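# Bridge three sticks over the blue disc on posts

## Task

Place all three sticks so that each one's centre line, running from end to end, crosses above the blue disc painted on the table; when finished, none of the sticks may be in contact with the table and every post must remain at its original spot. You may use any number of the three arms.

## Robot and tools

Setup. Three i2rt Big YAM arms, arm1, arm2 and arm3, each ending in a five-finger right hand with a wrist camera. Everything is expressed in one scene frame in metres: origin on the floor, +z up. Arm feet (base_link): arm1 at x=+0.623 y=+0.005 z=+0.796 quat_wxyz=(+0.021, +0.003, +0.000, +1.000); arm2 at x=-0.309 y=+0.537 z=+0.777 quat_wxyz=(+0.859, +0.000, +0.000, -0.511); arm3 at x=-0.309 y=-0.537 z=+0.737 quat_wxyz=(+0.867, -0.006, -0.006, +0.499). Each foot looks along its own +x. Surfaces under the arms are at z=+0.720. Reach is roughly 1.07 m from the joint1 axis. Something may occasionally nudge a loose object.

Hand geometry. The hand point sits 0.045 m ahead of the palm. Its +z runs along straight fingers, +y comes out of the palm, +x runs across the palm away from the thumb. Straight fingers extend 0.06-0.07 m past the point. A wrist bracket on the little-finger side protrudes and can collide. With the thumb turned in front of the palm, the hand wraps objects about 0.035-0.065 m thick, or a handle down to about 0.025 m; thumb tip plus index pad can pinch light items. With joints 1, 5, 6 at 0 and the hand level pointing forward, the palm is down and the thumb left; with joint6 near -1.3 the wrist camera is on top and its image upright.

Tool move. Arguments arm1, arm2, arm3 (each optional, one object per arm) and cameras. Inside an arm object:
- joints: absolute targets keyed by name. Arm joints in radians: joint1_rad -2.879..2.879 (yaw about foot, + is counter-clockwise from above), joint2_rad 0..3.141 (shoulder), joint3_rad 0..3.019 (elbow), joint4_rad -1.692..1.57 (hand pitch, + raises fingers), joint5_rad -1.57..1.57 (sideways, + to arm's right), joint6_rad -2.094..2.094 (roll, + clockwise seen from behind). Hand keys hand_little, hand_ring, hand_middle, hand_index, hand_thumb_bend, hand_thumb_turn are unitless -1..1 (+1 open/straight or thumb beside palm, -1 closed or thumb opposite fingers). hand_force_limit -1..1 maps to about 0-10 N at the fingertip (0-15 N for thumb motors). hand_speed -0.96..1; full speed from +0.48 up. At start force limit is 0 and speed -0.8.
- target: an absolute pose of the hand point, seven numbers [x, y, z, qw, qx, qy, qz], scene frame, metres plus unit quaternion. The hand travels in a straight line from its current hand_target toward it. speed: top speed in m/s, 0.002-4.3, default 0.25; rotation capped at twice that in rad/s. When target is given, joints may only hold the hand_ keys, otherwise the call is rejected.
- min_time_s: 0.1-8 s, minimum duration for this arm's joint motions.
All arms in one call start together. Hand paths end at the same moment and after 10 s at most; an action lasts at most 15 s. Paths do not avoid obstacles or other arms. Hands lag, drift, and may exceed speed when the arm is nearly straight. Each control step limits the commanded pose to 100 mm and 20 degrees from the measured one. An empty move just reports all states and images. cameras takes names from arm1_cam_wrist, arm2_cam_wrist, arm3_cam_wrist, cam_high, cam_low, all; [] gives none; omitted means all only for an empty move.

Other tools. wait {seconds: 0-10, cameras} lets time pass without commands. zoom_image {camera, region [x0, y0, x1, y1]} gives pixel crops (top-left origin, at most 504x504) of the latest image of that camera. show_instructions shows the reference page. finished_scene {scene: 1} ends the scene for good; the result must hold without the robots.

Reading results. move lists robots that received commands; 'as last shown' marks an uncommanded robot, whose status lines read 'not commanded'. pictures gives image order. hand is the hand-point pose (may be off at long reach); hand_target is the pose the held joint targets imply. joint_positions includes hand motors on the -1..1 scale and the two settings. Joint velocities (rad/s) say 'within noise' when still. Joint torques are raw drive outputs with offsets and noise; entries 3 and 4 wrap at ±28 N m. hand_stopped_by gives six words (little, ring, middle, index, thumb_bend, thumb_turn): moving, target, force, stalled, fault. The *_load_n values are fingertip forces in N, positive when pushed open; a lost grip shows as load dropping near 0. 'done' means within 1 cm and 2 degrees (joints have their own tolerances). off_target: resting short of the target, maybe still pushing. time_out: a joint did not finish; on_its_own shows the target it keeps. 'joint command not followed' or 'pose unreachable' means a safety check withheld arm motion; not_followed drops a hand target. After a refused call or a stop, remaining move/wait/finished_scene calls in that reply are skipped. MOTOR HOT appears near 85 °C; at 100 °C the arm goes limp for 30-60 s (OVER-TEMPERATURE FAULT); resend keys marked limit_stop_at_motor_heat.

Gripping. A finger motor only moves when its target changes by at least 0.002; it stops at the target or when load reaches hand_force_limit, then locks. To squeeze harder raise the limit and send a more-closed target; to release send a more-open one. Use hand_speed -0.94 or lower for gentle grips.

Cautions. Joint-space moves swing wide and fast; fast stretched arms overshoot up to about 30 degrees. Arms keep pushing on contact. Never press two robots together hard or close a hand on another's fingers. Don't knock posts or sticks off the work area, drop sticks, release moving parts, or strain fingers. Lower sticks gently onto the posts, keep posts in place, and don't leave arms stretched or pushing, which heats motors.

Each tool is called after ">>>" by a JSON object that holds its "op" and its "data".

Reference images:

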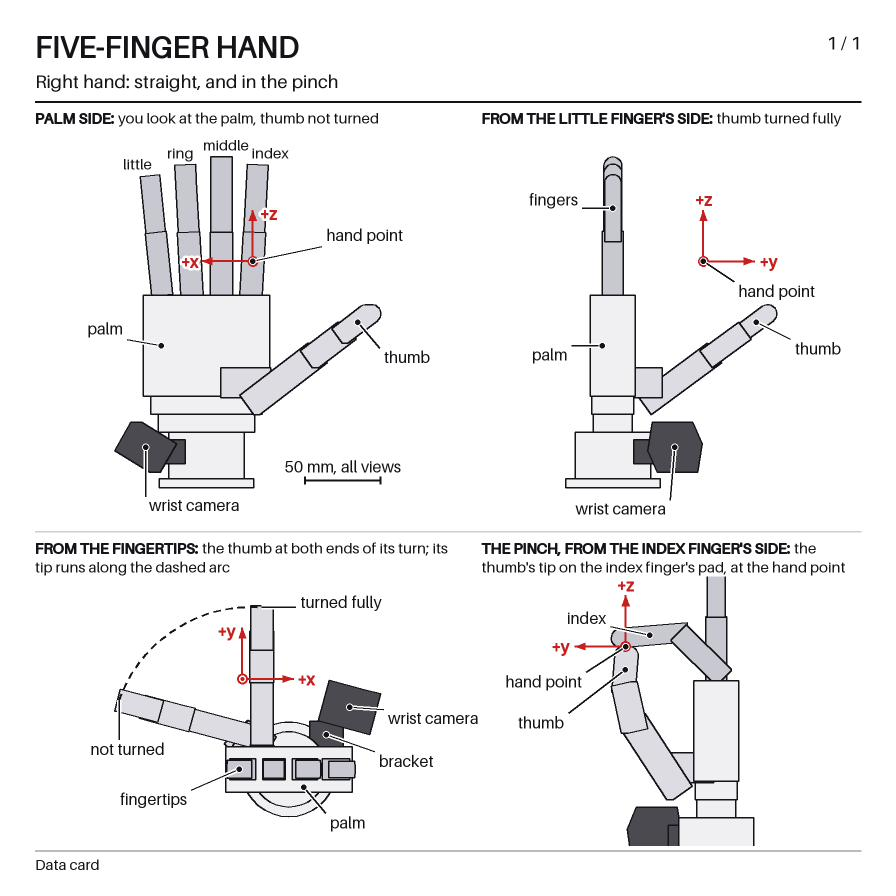

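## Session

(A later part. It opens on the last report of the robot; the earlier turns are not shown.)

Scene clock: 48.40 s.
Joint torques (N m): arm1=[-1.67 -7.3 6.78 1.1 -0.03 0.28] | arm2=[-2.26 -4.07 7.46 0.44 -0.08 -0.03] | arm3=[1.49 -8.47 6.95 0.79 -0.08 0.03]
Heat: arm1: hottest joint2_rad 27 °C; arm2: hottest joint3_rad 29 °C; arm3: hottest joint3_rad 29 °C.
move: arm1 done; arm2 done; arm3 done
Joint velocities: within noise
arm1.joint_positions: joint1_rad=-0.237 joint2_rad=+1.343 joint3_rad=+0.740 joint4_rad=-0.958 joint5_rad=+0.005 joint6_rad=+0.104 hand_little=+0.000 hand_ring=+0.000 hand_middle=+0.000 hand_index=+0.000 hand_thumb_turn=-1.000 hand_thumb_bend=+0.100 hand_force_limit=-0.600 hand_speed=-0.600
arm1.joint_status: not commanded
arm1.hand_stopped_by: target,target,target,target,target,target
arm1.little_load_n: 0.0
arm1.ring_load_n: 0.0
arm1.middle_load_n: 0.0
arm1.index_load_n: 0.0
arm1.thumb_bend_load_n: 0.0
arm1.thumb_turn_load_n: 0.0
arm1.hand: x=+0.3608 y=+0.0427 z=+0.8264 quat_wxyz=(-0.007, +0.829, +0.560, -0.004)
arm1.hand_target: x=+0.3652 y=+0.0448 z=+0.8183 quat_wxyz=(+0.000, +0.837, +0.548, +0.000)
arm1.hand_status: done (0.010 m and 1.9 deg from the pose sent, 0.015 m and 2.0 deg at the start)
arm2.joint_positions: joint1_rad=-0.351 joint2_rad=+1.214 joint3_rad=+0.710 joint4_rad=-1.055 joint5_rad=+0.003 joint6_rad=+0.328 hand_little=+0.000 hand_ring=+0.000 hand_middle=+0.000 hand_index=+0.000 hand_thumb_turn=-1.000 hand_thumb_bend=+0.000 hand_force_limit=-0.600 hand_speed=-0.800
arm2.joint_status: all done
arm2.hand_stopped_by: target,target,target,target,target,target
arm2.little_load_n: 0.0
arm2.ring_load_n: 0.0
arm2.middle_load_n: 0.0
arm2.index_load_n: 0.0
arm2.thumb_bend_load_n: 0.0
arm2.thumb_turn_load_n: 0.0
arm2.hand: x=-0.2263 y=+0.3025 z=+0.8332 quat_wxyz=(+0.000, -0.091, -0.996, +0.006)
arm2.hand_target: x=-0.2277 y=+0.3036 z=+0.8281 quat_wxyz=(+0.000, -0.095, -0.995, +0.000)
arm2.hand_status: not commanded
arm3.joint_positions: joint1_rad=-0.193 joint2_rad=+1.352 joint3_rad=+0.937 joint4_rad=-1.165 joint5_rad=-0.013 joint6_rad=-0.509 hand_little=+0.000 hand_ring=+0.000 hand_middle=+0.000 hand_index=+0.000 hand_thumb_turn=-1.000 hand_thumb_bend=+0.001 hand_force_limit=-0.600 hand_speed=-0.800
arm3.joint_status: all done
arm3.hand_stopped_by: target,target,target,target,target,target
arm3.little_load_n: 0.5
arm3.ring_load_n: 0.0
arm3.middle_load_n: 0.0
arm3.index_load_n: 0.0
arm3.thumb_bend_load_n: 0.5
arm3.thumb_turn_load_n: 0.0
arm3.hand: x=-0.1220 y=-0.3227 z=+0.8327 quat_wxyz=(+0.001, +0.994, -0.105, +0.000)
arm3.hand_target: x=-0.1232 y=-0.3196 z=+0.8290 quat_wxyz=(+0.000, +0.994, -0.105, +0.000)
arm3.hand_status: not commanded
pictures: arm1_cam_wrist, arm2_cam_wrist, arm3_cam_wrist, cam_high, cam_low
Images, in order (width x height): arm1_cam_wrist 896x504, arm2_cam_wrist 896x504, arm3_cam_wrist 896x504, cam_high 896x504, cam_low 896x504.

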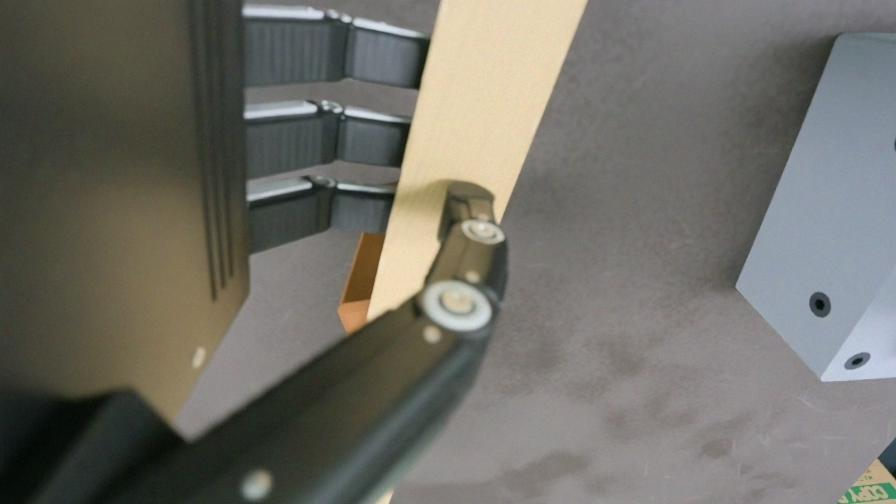

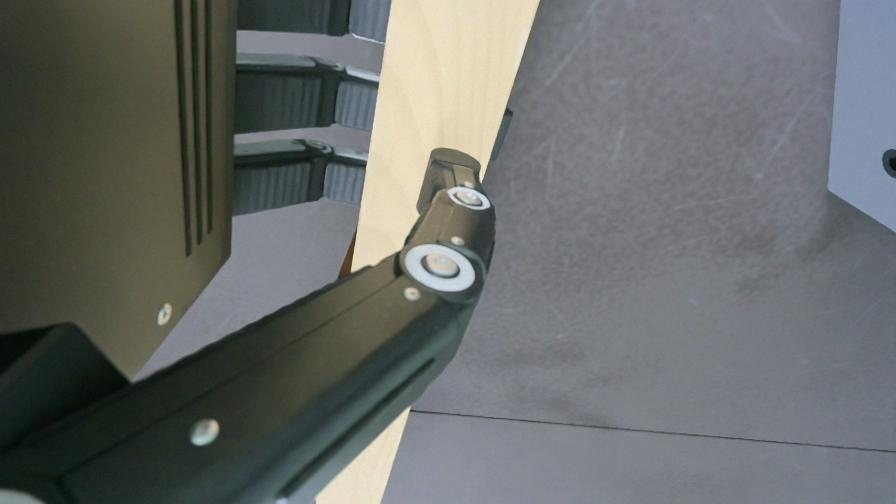

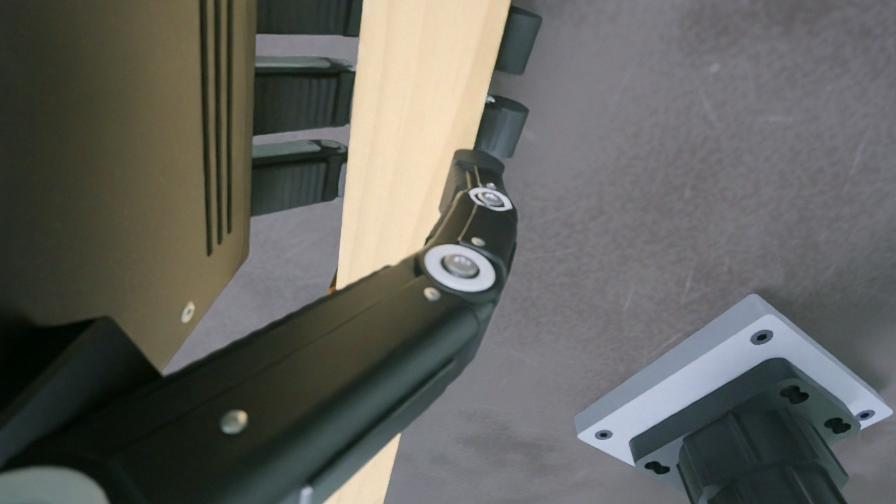

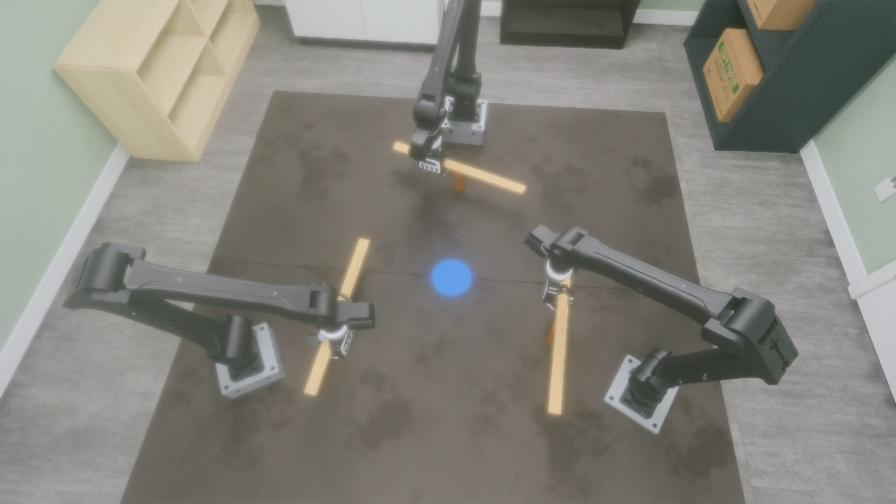

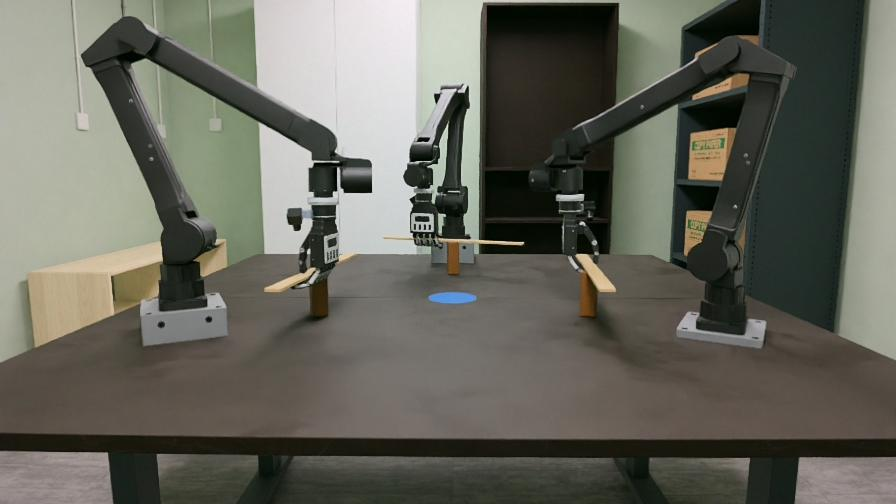

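>>> {"op": "move", "data": {"arm1": {"target":[0.372,0.042,0.818,0,0.8368,0.5476,0],"speed":0.04}, "arm3": {"joints":{"hand_thumb_bend":0.15,"hand_speed":-0.7}}}}

>>> {"op": "move", "data": {"arm3": {"target":[-0.1216,-0.3110,0.829,0,0.9944,-0.1054,0],"speed":0.04}, "cameras": ["all"]}}

Scene clock: 50.57 s.
Joint torques (N m): arm1=[-1.44 -8.82 6.58 1.03 -0.02 0.28] | arm2=[-2.2 -4.07 7.46 0.44 -0.08 -0.03] | arm3=[1.49 -8.47 6.94 0.79 -0.08 0.03]
Heat: arm1: hottest joint2_rad 27 °C; arm2: hottest joint3_rad 29 °C; arm3: hottest joint3_rad 29 °C.
move: arm1 done; arm3 done
Joint velocities: within noise
arm1.joint_positions: joint1_rad=-0.237 joint2_rad=+1.343 joint3_rad=+0.722 joint4_rad=-0.958 joint5_rad=+0.005 joint6_rad=+0.107 hand_little=+0.000 hand_ring=+0.000 hand_middle=+0.000 hand_index=+0.000 hand_thumb_turn=-1.000 hand_thumb_bend=+0.100 hand_force_limit=-0.600 hand_speed=-0.600
arm1.joint_status: not commanded
arm1.hand_stopped_by: target,target,target,target,target,target
arm1.little_load_n: 0.0
arm1.ring_load_n: 0.0
arm1.middle_load_n: 0.0
arm1.index_load_n: 0.0
arm1.thumb_bend_load_n: 0.0
arm1.thumb_turn_load_n: 0.0
arm1.hand: x=+0.3692 y=+0.0401 z=+0.8217 quat_wxyz=(+0.000, +0.829, +0.559, +0.002)
arm1.hand_target: x=+0.3719 y=+0.0419 z=+0.8181 quat_wxyz=(+0.000, +0.837, +0.548, +0.000)
arm1.hand_status: done (0.005 m and 1.6 deg from the pose sent, 0.014 m and 1.9 deg at the start)
arm2: as last shown
arm2.ring_load_n: 0.5
arm3.joint_positions: joint1_rad=-0.193 joint2_rad=+1.352 joint3_rad=+0.937 joint4_rad=-1.165 joint5_rad=-0.013 joint6_rad=-0.509 hand_little=+0.000 hand_ring=+0.000 hand_middle=+0.000 hand_index=+0.000 hand_thumb_turn=-1.000 hand_thumb_bend=+0.150 hand_force_limit=-0.600 hand_speed=-0.700
arm3.joint_status: all done
arm3.hand_stopped_by: target,target,target,target,target,target
arm3.little_load_n: 0.5
arm3.ring_load_n: 0.0
arm3.middle_load_n: 0.0
arm3.index_load_n: 0.0
arm3.thumb_bend_load_n: 0.0
arm3.thumb_turn_load_n: 0.0
arm3.hand: x=-0.1220 y=-0.3227 z=+0.8327 quat_wxyz=(+0.001, +0.994, -0.105, +0.000)
arm3.hand_target: x=-0.1232 y=-0.3196 z=+0.8290 quat_wxyz=(+0.000, +0.994, -0.105, +0.000)
arm3.hand_status: not commanded
pictures: none

Scene clock: 51.53 s.
Joint torques (N m): arm1=[-1.44 -8.82 6.6 1.03 -0.02 0.28] | arm2=[-2.2 -4.07 7.45 0.44 -0.08 -0.03] | arm3=[1.49 -8.7 8.38 0.76 -0.09 0.02]
Heat: arm1: hottest joint2_rad 27 °C; arm2: hottest joint3_rad 29 °C; arm3: hottest joint3_rad 29 °C.
move: arm3 off_target
Joint velocities: within noise
arm1, arm2: as last shown
arm2.ring_load_n: 0.0
arm3.joint_positions: joint1_rad=-0.181 joint2_rad=+1.372 joint3_rad=+0.937 joint4_rad=-1.165 joint5_rad=-0.013 joint6_rad=-0.499 hand_little=+0.000 hand_ring=+0.000 hand_middle=+0.000 hand_index=+0.000 hand_thumb_turn=-1.000 hand_thumb_bend=+0.150 hand_force_limit=-0.600 hand_speed=-0.700
arm3.joint_status: not commanded
arm3.hand_stopped_by: target,target,target,target,target,target
arm3.little_load_n: 0.0
arm3.ring_load_n: 0.0
arm3.middle_load_n: 0.0
arm3.index_load_n: 0.0
arm3.thumb_bend_load_n: 0.0
arm3.thumb_turn_load_n: 0.0
arm3.hand: x=-0.1257 y=-0.3206 z=+0.8273 quat_wxyz=(+0.010, +0.994, -0.105, -0.006)
arm3.hand_target: x=-0.1218 y=-0.3111 z=+0.8291 quat_wxyz=(+0.000, +0.994, -0.105, +0.000)
arm3.hand_status: off_target (0.011 m and 1.3 deg from the pose sent, 0.012 m and 0.2 deg at the start)
pictures: arm1_cam_wrist, arm2_cam_wrist, arm3_cam_wrist, cam_high, cam_low
Images, in order (width x height): arm1_cam_wrist 896x504, arm2_cam_wrist 896x504, arm3_cam_wrist 896x504, cam_high 896x504, cam_low 896x504.

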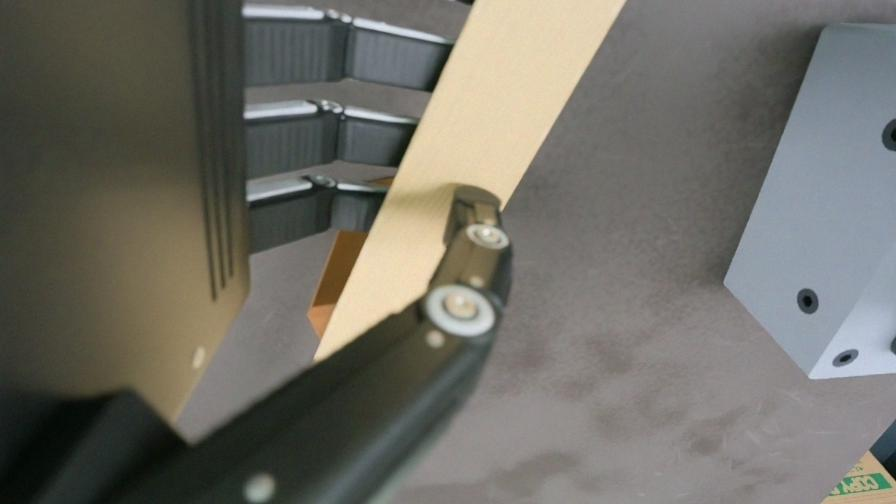

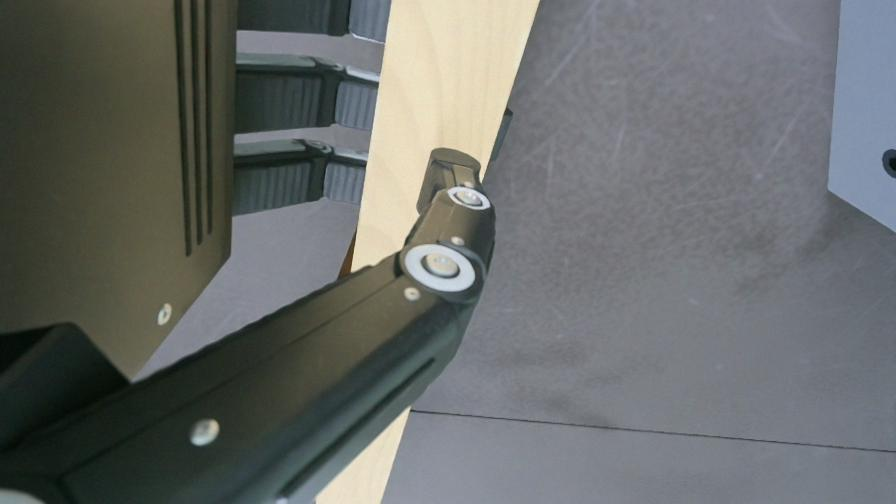

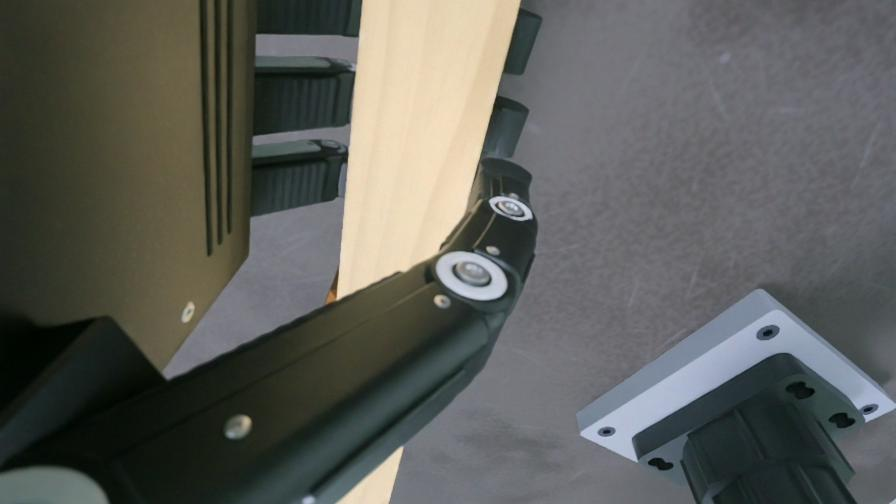

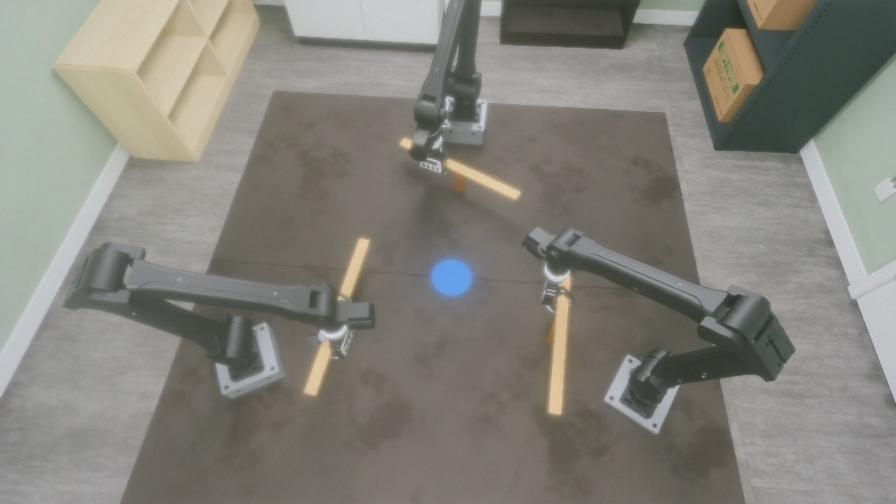

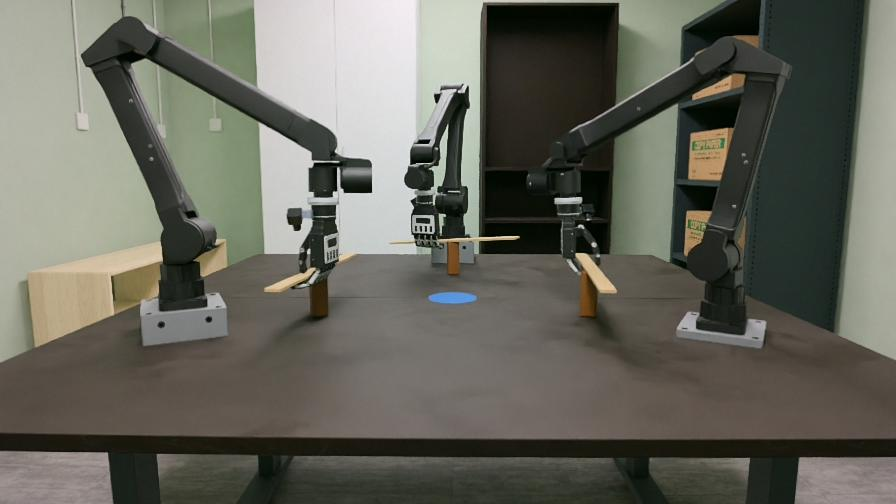

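>>> {"op": "move", "data": {"arm1": {"joints":{"hand_thumb_bend":0.35,"hand_speed":-0.7}}, "arm3": {"target":[-0.1206,-0.3060,0.833,0,0.9944,-0.1054,0],"speed":0.06}, "cameras": ["arm1_cam_wrist","arm3_cam_wrist","cam_low","cam_high"]}}

>>> {"op": "zoom_image", "data": {"camera": "cam_low", "region": [380, 190, 530, 290]}}

Scene clock: 53.23 s.
Joint torques (N m): arm1=[-1.49 -8.82 6.58 1.03 -0.02 0.27] | arm2=[-2.2 -4.07 7.46 0.43 -0.08 -0.03] | arm3=[1.49 -8.7 9.81 0.25 -0.09 0.04]
Heat: arm1: hottest joint2_rad 27 °C; arm2: hottest joint3_rad 29 °C; arm3: hottest joint3_rad 29 °C.
move: arm1 done; arm3 off_target
Joint velocities: within noise
arm1.joint_positions: joint1_rad=-0.237 joint2_rad=+1.343 joint3_rad=+0.722 joint4_rad=-0.958 joint5_rad=+0.005 joint6_rad=+0.107 hand_little=+0.000 hand_ring=+0.000 hand_middle=+0.000 hand_index=+0.000 hand_thumb_turn=-1.000 hand_thumb_bend=+0.350 hand_force_limit=-0.600 hand_speed=-0.700
arm1.joint_status: all done
arm1.hand_stopped_by: target,target,target,target,target,target
arm1.little_load_n: 0.0
arm1.ring_load_n: 0.0
arm1.middle_load_n: 0.0
arm1.index_load_n: 0.0
arm1.thumb_bend_load_n: -0.5
arm1.thumb_turn_load_n: 0.0
arm1.hand: x=+0.3692 y=+0.0401 z=+0.8217 quat_wxyz=(+0.000, +0.829, +0.559, +0.002)
arm1.hand_target: x=+0.3719 y=+0.0420 z=+0.8181 quat_wxyz=(+0.000, +0.837, +0.548, +0.000)
arm1.hand_status: not commanded
arm2: as last shown
arm2.middle_load_n: 0.5
arm2.thumb_bend_load_n: 0.5
arm3.joint_positions: joint1_rad=-0.175 joint2_rad=+1.378 joint3_rad=+0.937 joint4_rad=-1.165 joint5_rad=-0.013 joint6_rad=-0.492 hand_little=+0.000 hand_ring=+0.000 hand_middle=+0.000 hand_index=+0.000 hand_thumb_turn=-1.000 hand_thumb_bend=+0.150 hand_force_limit=-0.600 hand_speed=-0.700
arm3.joint_status: not commanded
arm3.hand_stopped_by: target,target,target,target,target,target
arm3.little_load_n: 0.0
arm3.ring_load_n: 0.0
arm3.middle_load_n: 0.0
arm3.index_load_n: 0.0
arm3.thumb_bend_load_n: 0.0
arm3.thumb_turn_load_n: 0.0
arm3.hand: x=-0.1275 y=-0.3194 z=+0.8258 quat_wxyz=(+0.012, +0.994, -0.105, -0.007)
arm3.hand_target: x=-0.1208 y=-0.3063 z=+0.8331 quat_wxyz=(+0.000, +0.994, -0.105, +0.000)
arm3.hand_status: off_target (0.017 m and 1.6 deg from the pose sent, 0.016 m and 1.3 deg at the start)
pictures: arm1_cam_wrist, arm3_cam_wrist, cam_high, cam_low
Images, in order (width x height): arm1_cam_wrist 896x504, arm3_cam_wrist 896x504, cam_high 896x504, cam_low 896x504.

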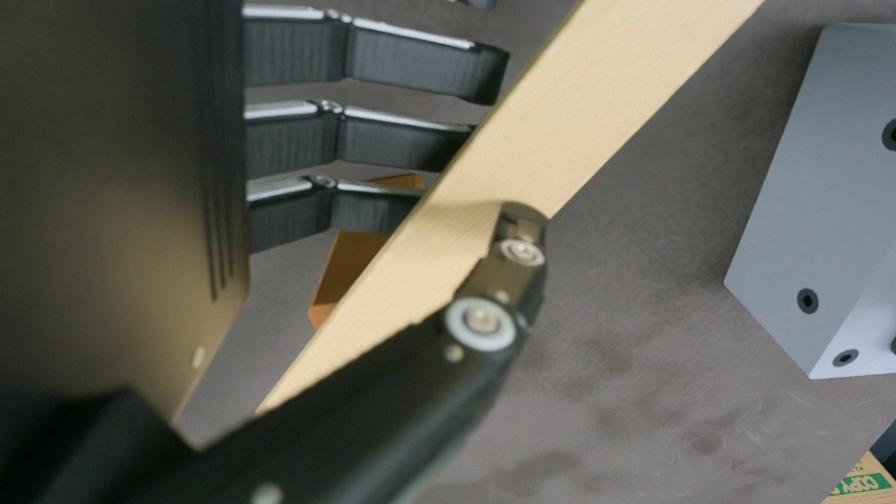

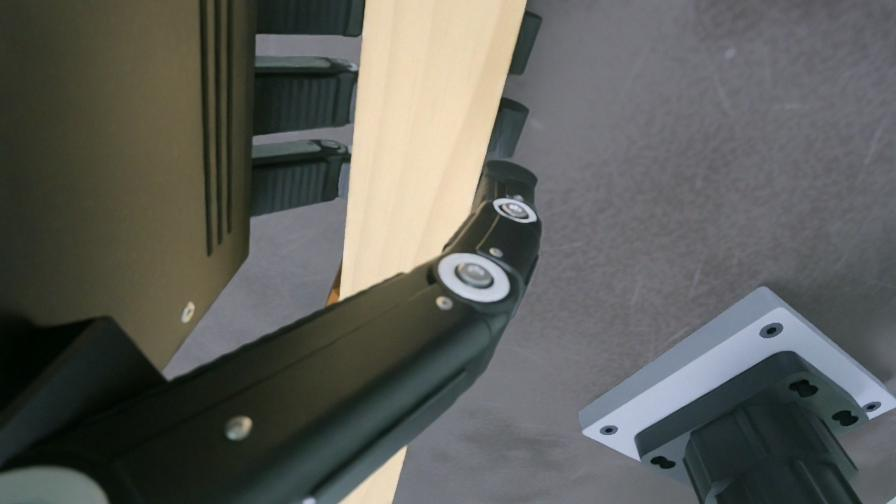

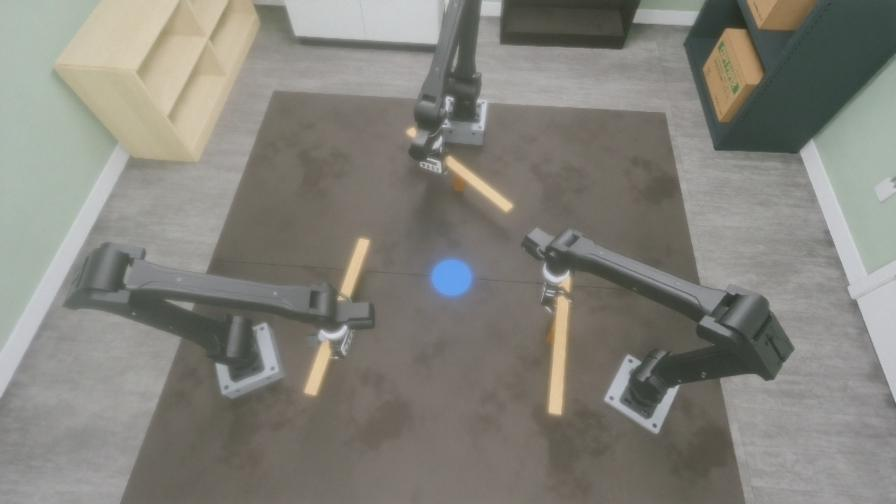

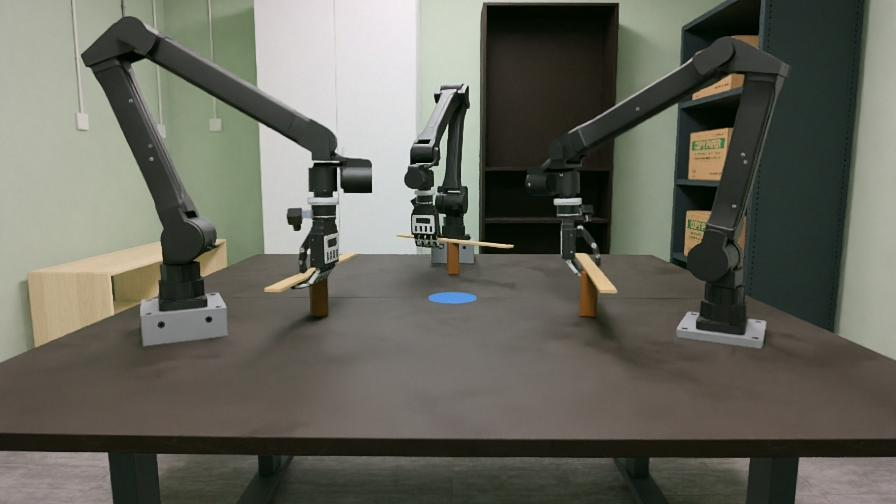

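Scaled by 3.360 from the camera's image (finer frame: 1280x720).

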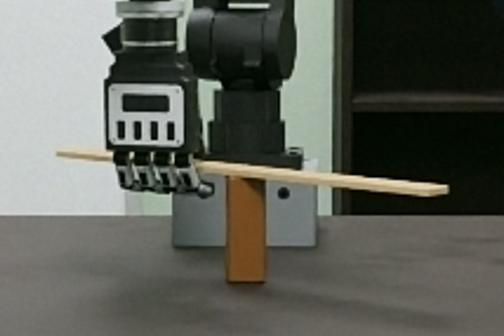

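>>> {"op": "move", "data": {"arm1": {"joints":{"hand_thumb_bend":0.9,"hand_index":1,"hand_middle":1,"hand_ring":1,"hand_little":1,"hand_speed":-0.5}}, "arm2": {"joints":{"hand_index":-0.3,"hand_middle":-0.3,"hand_ring":-0.05,"hand_little":-0.05,"hand_speed":-0.94,"hand_force_limit":-0.6}}, "arm3": {"joints":{"hand_thumb_bend":0.9,"hand_index":1,"hand_middle":1,"hand_ring":1,"hand_little":1,"hand_speed":-0.5}}, "cameras": ["all"]}}

>>> {"op": "zoom_image", "data": {"camera": "cam_low", "region": [250, 200, 370, 330]}}

Scene clock: 60.03 s.
Joint torques (N m): arm1=[-1.49 -8.88 6.61 1.03 -0.02 0.27] | arm2=[-2.2 -4.13 7.43 0.43 -0.08 -0.03] | arm3=[1.44 -8.7 9.81 0.27 -0.1 0.03]
Heat: arm1: hottest joint3_rad 28 °C; arm2: hottest joint3_rad 29 °C; arm3: hottest joint3_rad 30 °C.
move: arm1 done; arm2 off_target; arm3 done
Joint velocities: within noise
arm1.joint_positions: joint1_rad=-0.237 joint2_rad=+1.343 joint3_rad=+0.722 joint4_rad=-0.958 joint5_rad=+0.005 joint6_rad=+0.107 hand_little=+1.000 hand_ring=+1.000 hand_middle=+1.000 hand_index=+1.000 hand_thumb_turn=-1.000 hand_thumb_bend=+0.900 hand_force_limit=-0.600 hand_speed=-0.500
arm1.joint_status: all done
arm1.hand_stopped_by: target,target,target,target,target,target
arm1.little_load_n: -0.5
arm1.ring_load_n: 0.0
arm1.middle_load_n: 0.0
arm1.index_load_n: 0.0
arm1.thumb_bend_load_n: 0.0
arm1.thumb_turn_load_n: 0.0
arm1.hand: x=+0.3692 y=+0.0401 z=+0.8217 quat_wxyz=(+0.000, +0.829, +0.559, +0.002)
arm1.hand_target: x=+0.3720 y=+0.0419 z=+0.8181 quat_wxyz=(+0.000, +0.837, +0.548, +0.000)
arm1.hand_status: not commanded
arm2.joint_positions: joint1_rad=-0.351 joint2_rad=+1.215 joint3_rad=+0.710 joint4_rad=-1.055 joint5_rad=+0.003 joint6_rad=+0.328 hand_little=-0.050 hand_ring=-0.050 hand_middle=-0.117 hand_index=-0.106 hand_thumb_turn=-1.000 hand_thumb_bend=+0.000 hand_force_limit=-0.600 hand_speed=-0.940
arm2.joint_status: hand_middle off_target (ended at -0.117, target -0.300); hand_index off_target (ended at -0.106, target -0.300); the others done
arm2.hand_stopped_by: target,target,force,force,target,target
arm2.little_load_n: 0.0
arm2.ring_load_n: 0.0
arm2.middle_load_n: 4.0
arm2.index_load_n: 2.5
arm2.thumb_bend_load_n: 0.0
arm2.thumb_turn_load_n: 0.0
arm2.hand: x=-0.2263 y=+0.3026 z=+0.8330 quat_wxyz=(+0.000, -0.091, -0.996, +0.005)
arm2.hand_target: x=-0.2277 y=+0.3036 z=+0.8281 quat_wxyz=(+0.000, -0.095, -0.995, +0.000)
arm2.hand_status: not commanded
arm3.joint_positions: joint1_rad=-0.175 joint2_rad=+1.378 joint3_rad=+0.937 joint4_rad=-1.165 joint5_rad=-0.013 joint6_rad=-0.491 hand_little=+1.000 hand_ring=+1.000 hand_middle=+1.000 hand_index=+1.000 hand_thumb_turn=-1.000 hand_thumb_bend=+0.900 hand_force_limit=-0.600 hand_speed=-0.500
arm3.joint_status: all done
arm3.hand_stopped_by: target,target,target,target,target,target
arm3.little_load_n: 0.0
arm3.ring_load_n: 0.0
arm3.middle_load_n: 0.0
arm3.index_load_n: 0.0
arm3.thumb_bend_load_n: 0.0
arm3.thumb_turn_load_n: 0.0
arm3.hand: x=-0.1275 y=-0.3193 z=+0.8258 quat_wxyz=(+0.012, +0.994, -0.105, -0.007)
arm3.hand_target: x=-0.1208 y=-0.3063 z=+0.8331 quat_wxyz=(+0.000, +0.994, -0.105, +0.000)
arm3.hand_status: not commanded
pictures: arm1_cam_wrist, arm2_cam_wrist, arm3_cam_wrist, cam_high, cam_low
Images, in order (width x height): arm1_cam_wrist 896x504, arm2_cam_wrist 896x504, arm3_cam_wrist 896x504, cam_high 896x504, cam_low 896x504.

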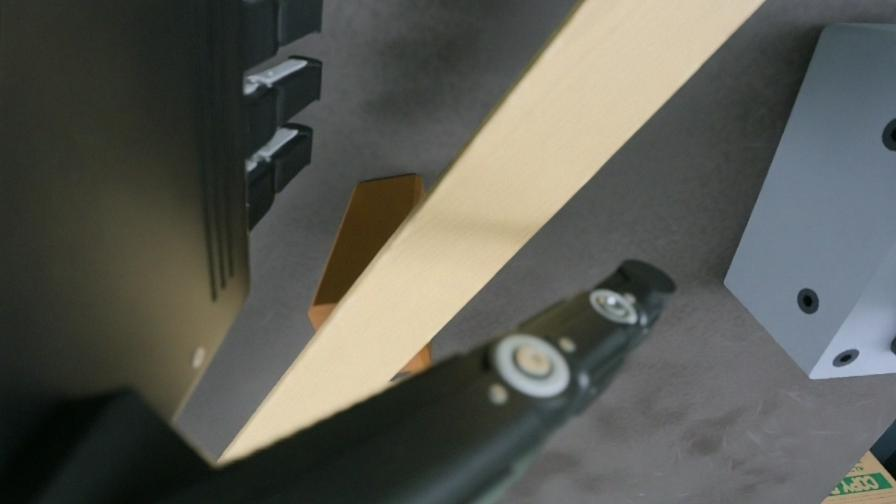

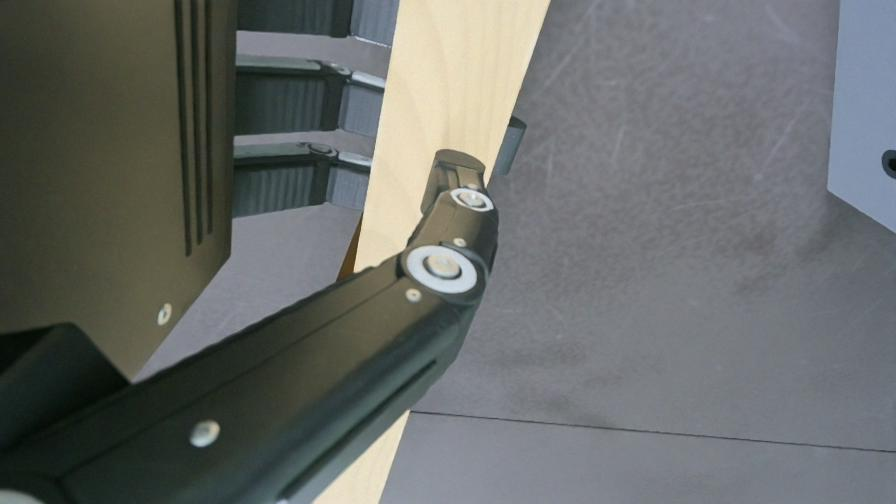

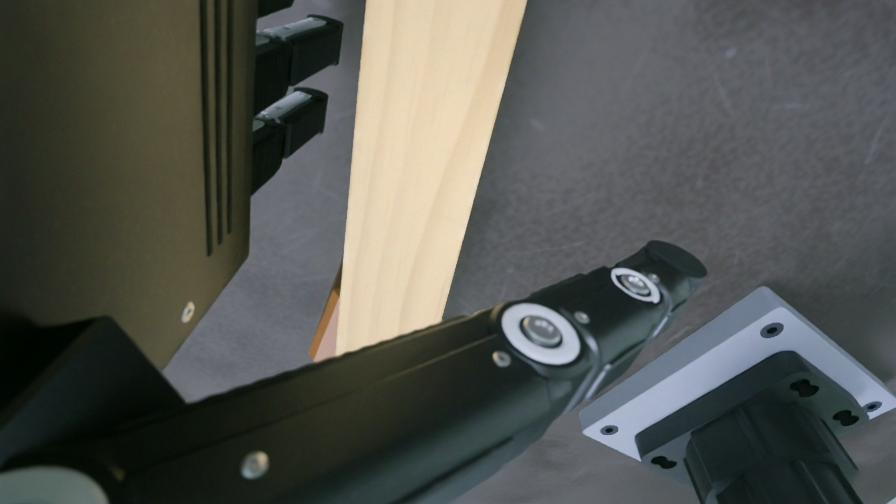

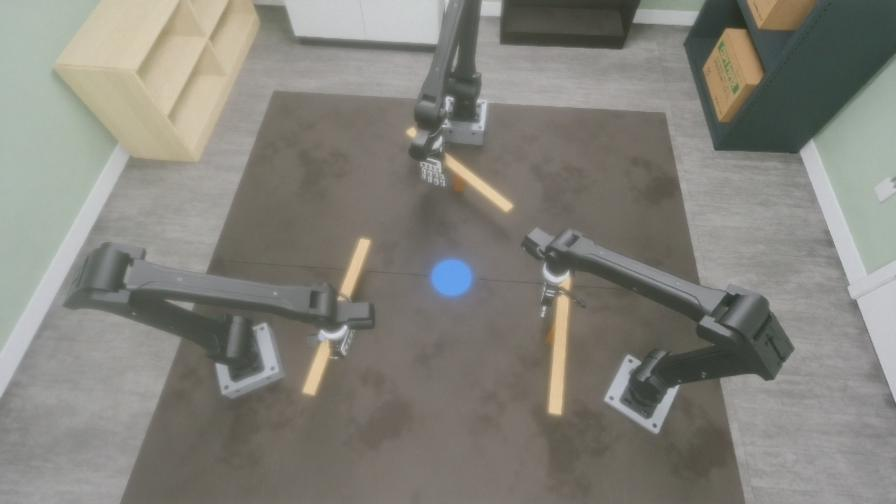

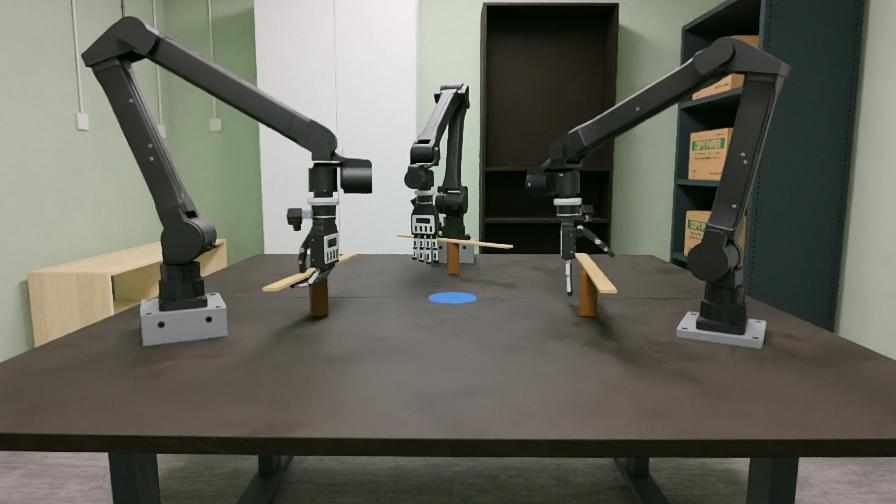

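Scaled by 3.877 from the camera's image (finer frame: 1280x720).

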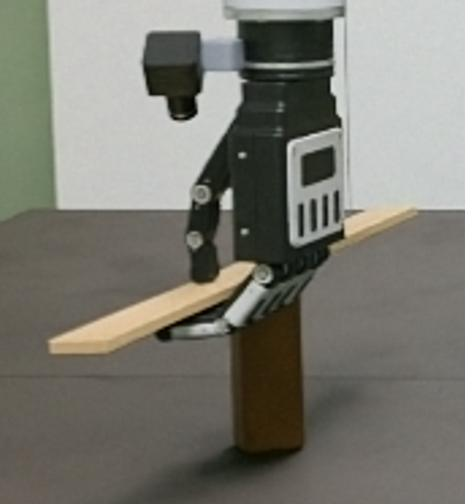

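>>> {"op": "move", "data": {"arm1": {"target":[0.378,0.034,0.831,0,0.9291,0.3697,0],"speed":0.06}, "arm2": {"joints":{"hand_index":-0.32,"hand_speed":-0.94,"hand_force_limit":-0.2}}, "arm3": {"target":[-0.1325,-0.3060,0.865,0,0.99635,-0.0854,0],"speed":0.06}}}

>>> {"op": "move", "data": {"arm2": {"target":[-0.2277,0.3036,0.868,0,0.0950,0.9955,0],"speed":0.04}, "arm3": {"target":[-0.1325,-0.3060,0.834,0,0.99635,-0.0854,0],"speed":0.04}, "cameras": ["all"]}}

>>> {"op": "zoom_image", "data": {"camera": "cam_low", "region": [250, 200, 370, 330]}}

Scene clock: 65.53 s.
Joint torques (N m): arm1=[-1.67 -8.18 6.89 -0.03 -0.02 0.29] | arm2=[-2.26 -4.13 7.43 0.43 -0.08 -0.03] | arm3=[1.44 -10.29 11.47 -0.32 -0.09 -0.05]
Heat: arm1: hottest joint3_rad 28 °C; arm2: hottest joint3_rad 29 °C; arm3: hottest joint3_rad 31 °C.
move: arm1 done; arm2 off_target; arm3 off_target
Joint velocities: within noise
arm1.joint_positions: joint1_rad=-0.279 joint2_rad=+1.249 joint3_rad=+0.675 joint4_rad=-0.987 joint5_rad=+0.005 joint6_rad=+0.462 hand_little=+1.000 hand_ring=+1.000 hand_middle=+1.000 hand_index=+1.000 hand_thumb_turn=-1.000 hand_thumb_bend=+0.900 hand_force_limit=-0.600 hand_speed=-0.500
arm1.joint_status: not commanded
arm1.hand_stopped_by: target,target,target,target,target,target
arm1.little_load_n: 0.0
arm1.ring_load_n: 0.5
arm1.middle_load_n: 0.0
arm1.index_load_n: 0.0
arm1.thumb_bend_load_n: 0.0
arm1.thumb_turn_load_n: 0.0
arm1.hand: x=+0.3696 y=+0.0331 z=+0.8322 quat_wxyz=(-0.006, +0.923, +0.384, -0.005)
arm1.hand_target: x=+0.3779 y=+0.0338 z=+0.8309 quat_wxyz=(+0.000, +0.929, +0.370, +0.000)
arm1.hand_status: done (0.008 m and 2.0 deg from the pose sent, 0.014 m and 24.6 deg at the start)
arm2.joint_positions: joint1_rad=-0.351 joint2_rad=+1.216 joint3_rad=+0.710 joint4_rad=-1.055 joint5_rad=+0.003 joint6_rad=+0.328 hand_little=-0.050 hand_ring=-0.050 hand_middle=-0.117 hand_index=-0.110 hand_thumb_turn=-1.000 hand_thumb_bend=+0.000 hand_force_limit=-0.200 hand_speed=-0.940
arm2.joint_status: hand_index off_target (ended at -0.110, target -0.320); the others done
arm2.hand_stopped_by: target,target,force,force,target,target
arm2.little_load_n: 0.0
arm2.ring_load_n: 0.0
arm2.middle_load_n: 4.5
arm2.index_load_n: 4.0
arm2.thumb_bend_load_n: 0.0
arm2.thumb_turn_load_n: -0.5
arm2.hand: x=-0.2263 y=+0.3026 z=+0.8329 quat_wxyz=(+0.000, -0.091, -0.996, +0.005)
arm2.hand_target: x=-0.2277 y=+0.3036 z=+0.8281 quat_wxyz=(+0.000, -0.095, -0.995, +0.000)
arm2.hand_status: not commanded
arm3.joint_positions: joint1_rad=-0.143 joint2_rad=+1.347 joint3_rad=+0.957 joint4_rad=-1.244 joint5_rad=-0.013 joint6_rad=-0.491 hand_little=+1.000 hand_ring=+1.000 hand_middle=+1.000 hand_index=+1.000 hand_thumb_turn=-1.000 hand_thumb_bend=+0.900 hand_force_limit=-0.600 hand_speed=-0.500
arm3.joint_status: not commanded
arm3.hand_stopped_by: target,target,target,target,target,target
arm3.little_load_n: 0.0
arm3.ring_load_n: 0.0
arm3.middle_load_n: 0.0
arm3.index_load_n: 0.0
arm3.thumb_bend_load_n: 0.0
arm3.thumb_turn_load_n: 0.0
arm3.hand: x=-0.1418 y=-0.3225 z=+0.8452 quat_wxyz=(+0.024, +0.996, -0.090, -0.015)
arm3.hand_target: x=-0.1330 y=-0.3068 z=+0.8648 quat_wxyz=(+0.000, +0.996, -0.085, +0.000)
arm3.hand_status: off_target (0.027 m and 3.3 deg from the pose sent, 0.042 m and 2.8 deg at the start)
pictures: none

Scene clock: 67.03 s.
Joint torques (N m): arm1=[-1.67 -8.18 6.87 -0.05 -0.02 0.28] | arm2=[-2.2 -5.19 11.52 -0.34 -0.07 -0.03] | arm3=[1.49 -8.76 7.05 0.84 -0.09 -0.04]
Heat: arm1: hottest joint3_rad 28 °C; arm2: hottest joint3_rad 29 °C; arm3: hottest joint3_rad 31 °C.
move: arm2 off_target; arm3 done
Joint velocities: within noise
arm1: as last shown
arm1.ring_load_n: 0.0
arm2.joint_positions: joint1_rad=-0.351 joint2_rad=+1.177 joint3_rad=+0.735 joint4_rad=-1.167 joint5_rad=+0.003 joint6_rad=+0.328 hand_little=-0.050 hand_ring=-0.050 hand_middle=-0.117 hand_index=-0.110 hand_thumb_turn=-1.000 hand_thumb_bend=+0.000 hand_force_limit=-0.200 hand_speed=-0.940
arm2.joint_status: not commanded
arm2.hand_stopped_by: target,target,force,force,target,target
arm2.little_load_n: 0.0
arm2.ring_load_n: 0.5
arm2.middle_load_n: 4.0
arm2.index_load_n: 4.0
arm2.thumb_bend_load_n: 0.5
arm2.thumb_turn_load_n: -0.5
arm2.hand: x=-0.2287 y=+0.3186 z=+0.8542 quat_wxyz=(+0.005, -0.091, -0.996, -0.018)
arm2.hand_target: x=-0.2277 y=+0.3041 z=+0.8679 quat_wxyz=(+0.000, -0.095, -0.995, +0.000)
arm2.hand_status: off_target (0.020 m and 2.2 deg from the pose sent, 0.035 m and 0.7 deg at the start)
arm3.joint_positions: joint1_rad=-0.142 joint2_rad=+1.359 joint3_rad=+0.957 joint4_rad=-1.181 joint5_rad=-0.013 joint6_rad=-0.491 hand_little=+1.000 hand_ring=+1.000 hand_middle=+1.000 hand_index=+1.000 hand_thumb_turn=-1.000 hand_thumb_bend=+0.900 hand_force_limit=-0.600 hand_speed=-0.500
arm3.joint_status: not commanded
arm3.hand_stopped_by: target,target,target,target,target,target
arm3.little_load_n: 0.0
arm3.ring_load_n: 0.0
arm3.middle_load_n: 0.0
arm3.index_load_n: 0.0
arm3.thumb_bend_load_n: 0.0
arm3.thumb_turn_load_n: 0.0
arm3.hand: x=-0.1318 y=-0.3095 z=+0.8373 quat_wxyz=(+0.003, +0.996, -0.089, -0.001)
arm3.hand_target: x=-0.1325 y=-0.3061 z=+0.8341 quat_wxyz=(+0.000, +0.996, -0.085, +0.000)
arm3.hand_status: done (0.005 m and 0.5 deg from the pose sent, 0.022 m and 3.3 deg at the start)
pictures: arm1_cam_wrist, arm2_cam_wrist, arm3_cam_wrist, cam_high, cam_low
Images, in order (width x height): arm1_cam_wrist 896x504, arm2_cam_wrist 896x504, arm3_cam_wrist 896x504, cam_high 896x504, cam_low 896x504.

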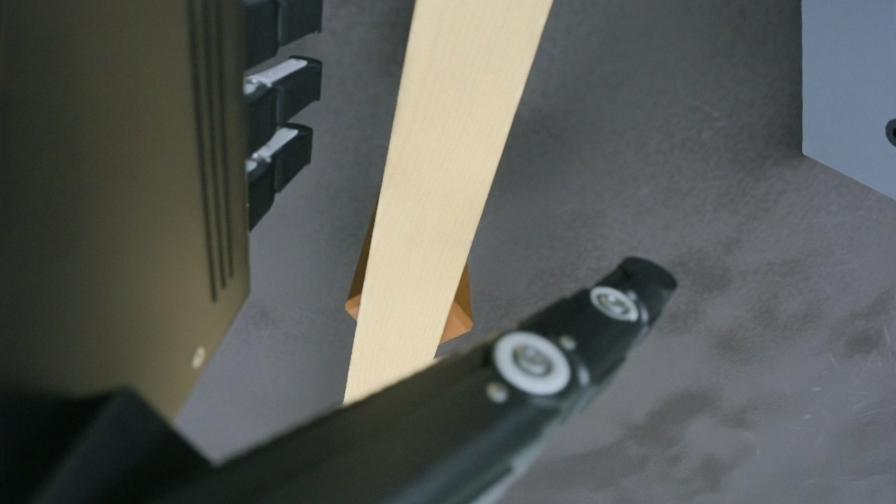

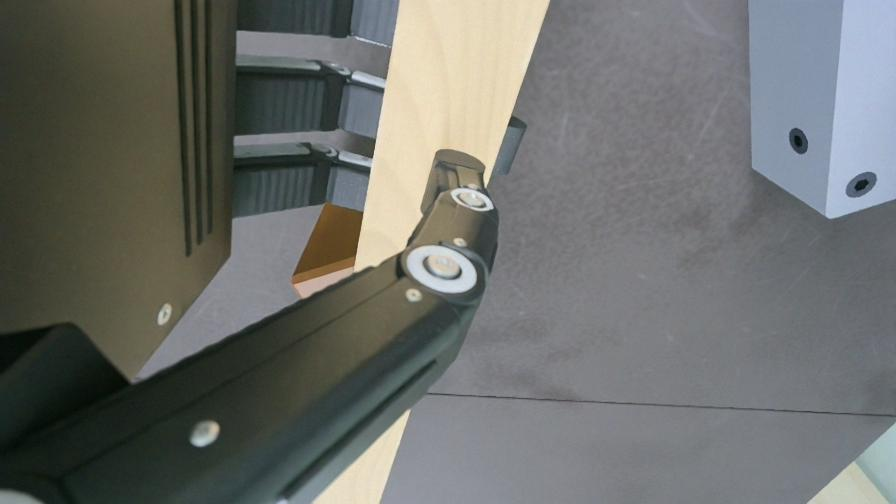

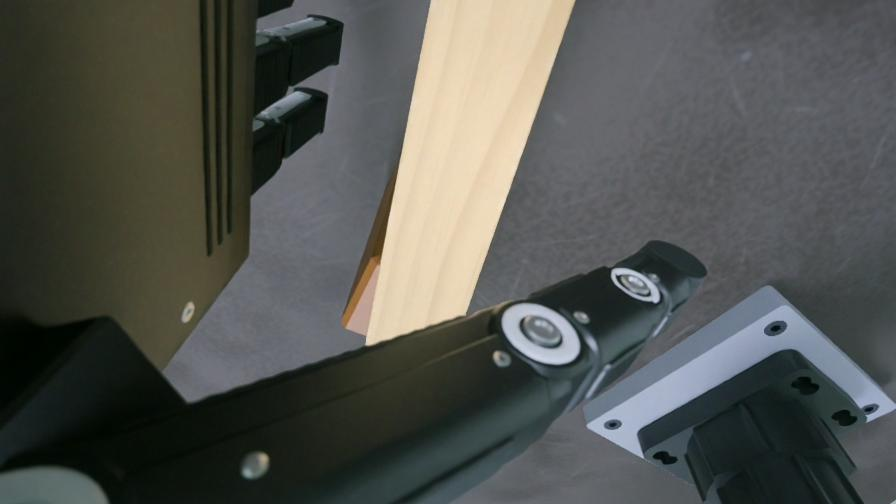

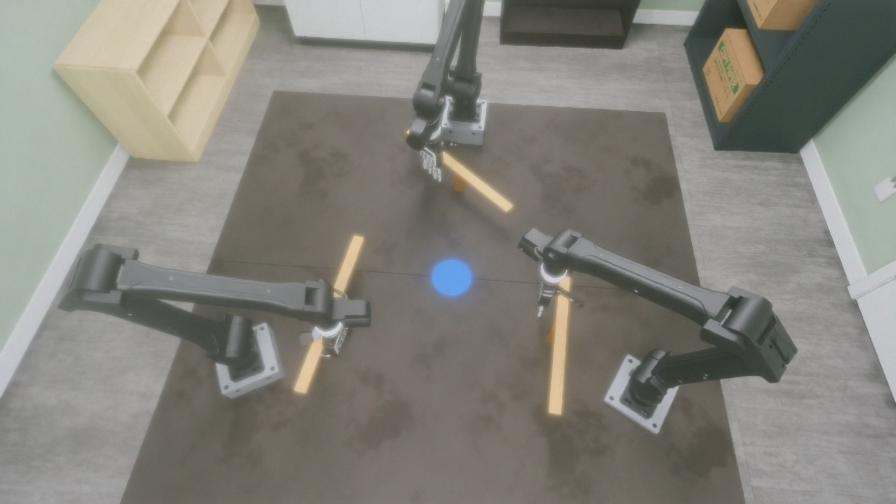

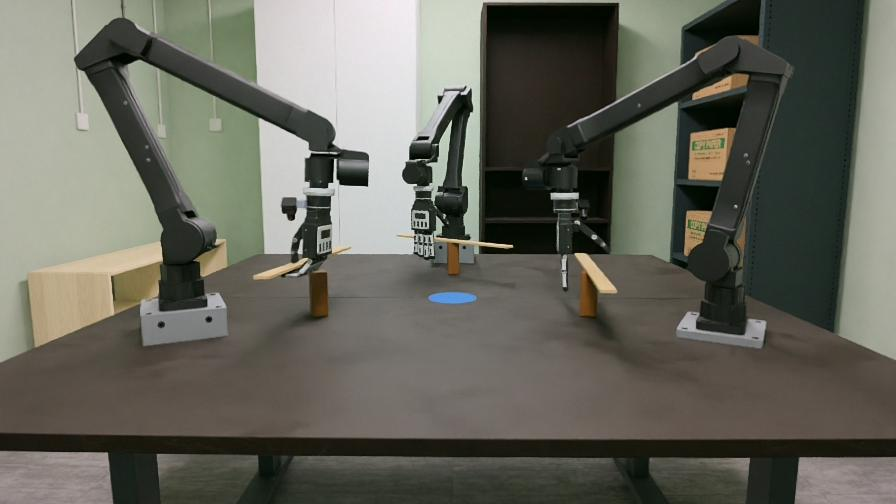

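Scaled by 3.877 from the camera's image (finer frame: 1280x720).

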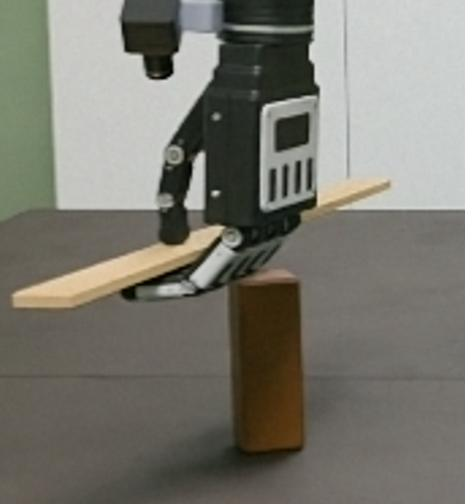

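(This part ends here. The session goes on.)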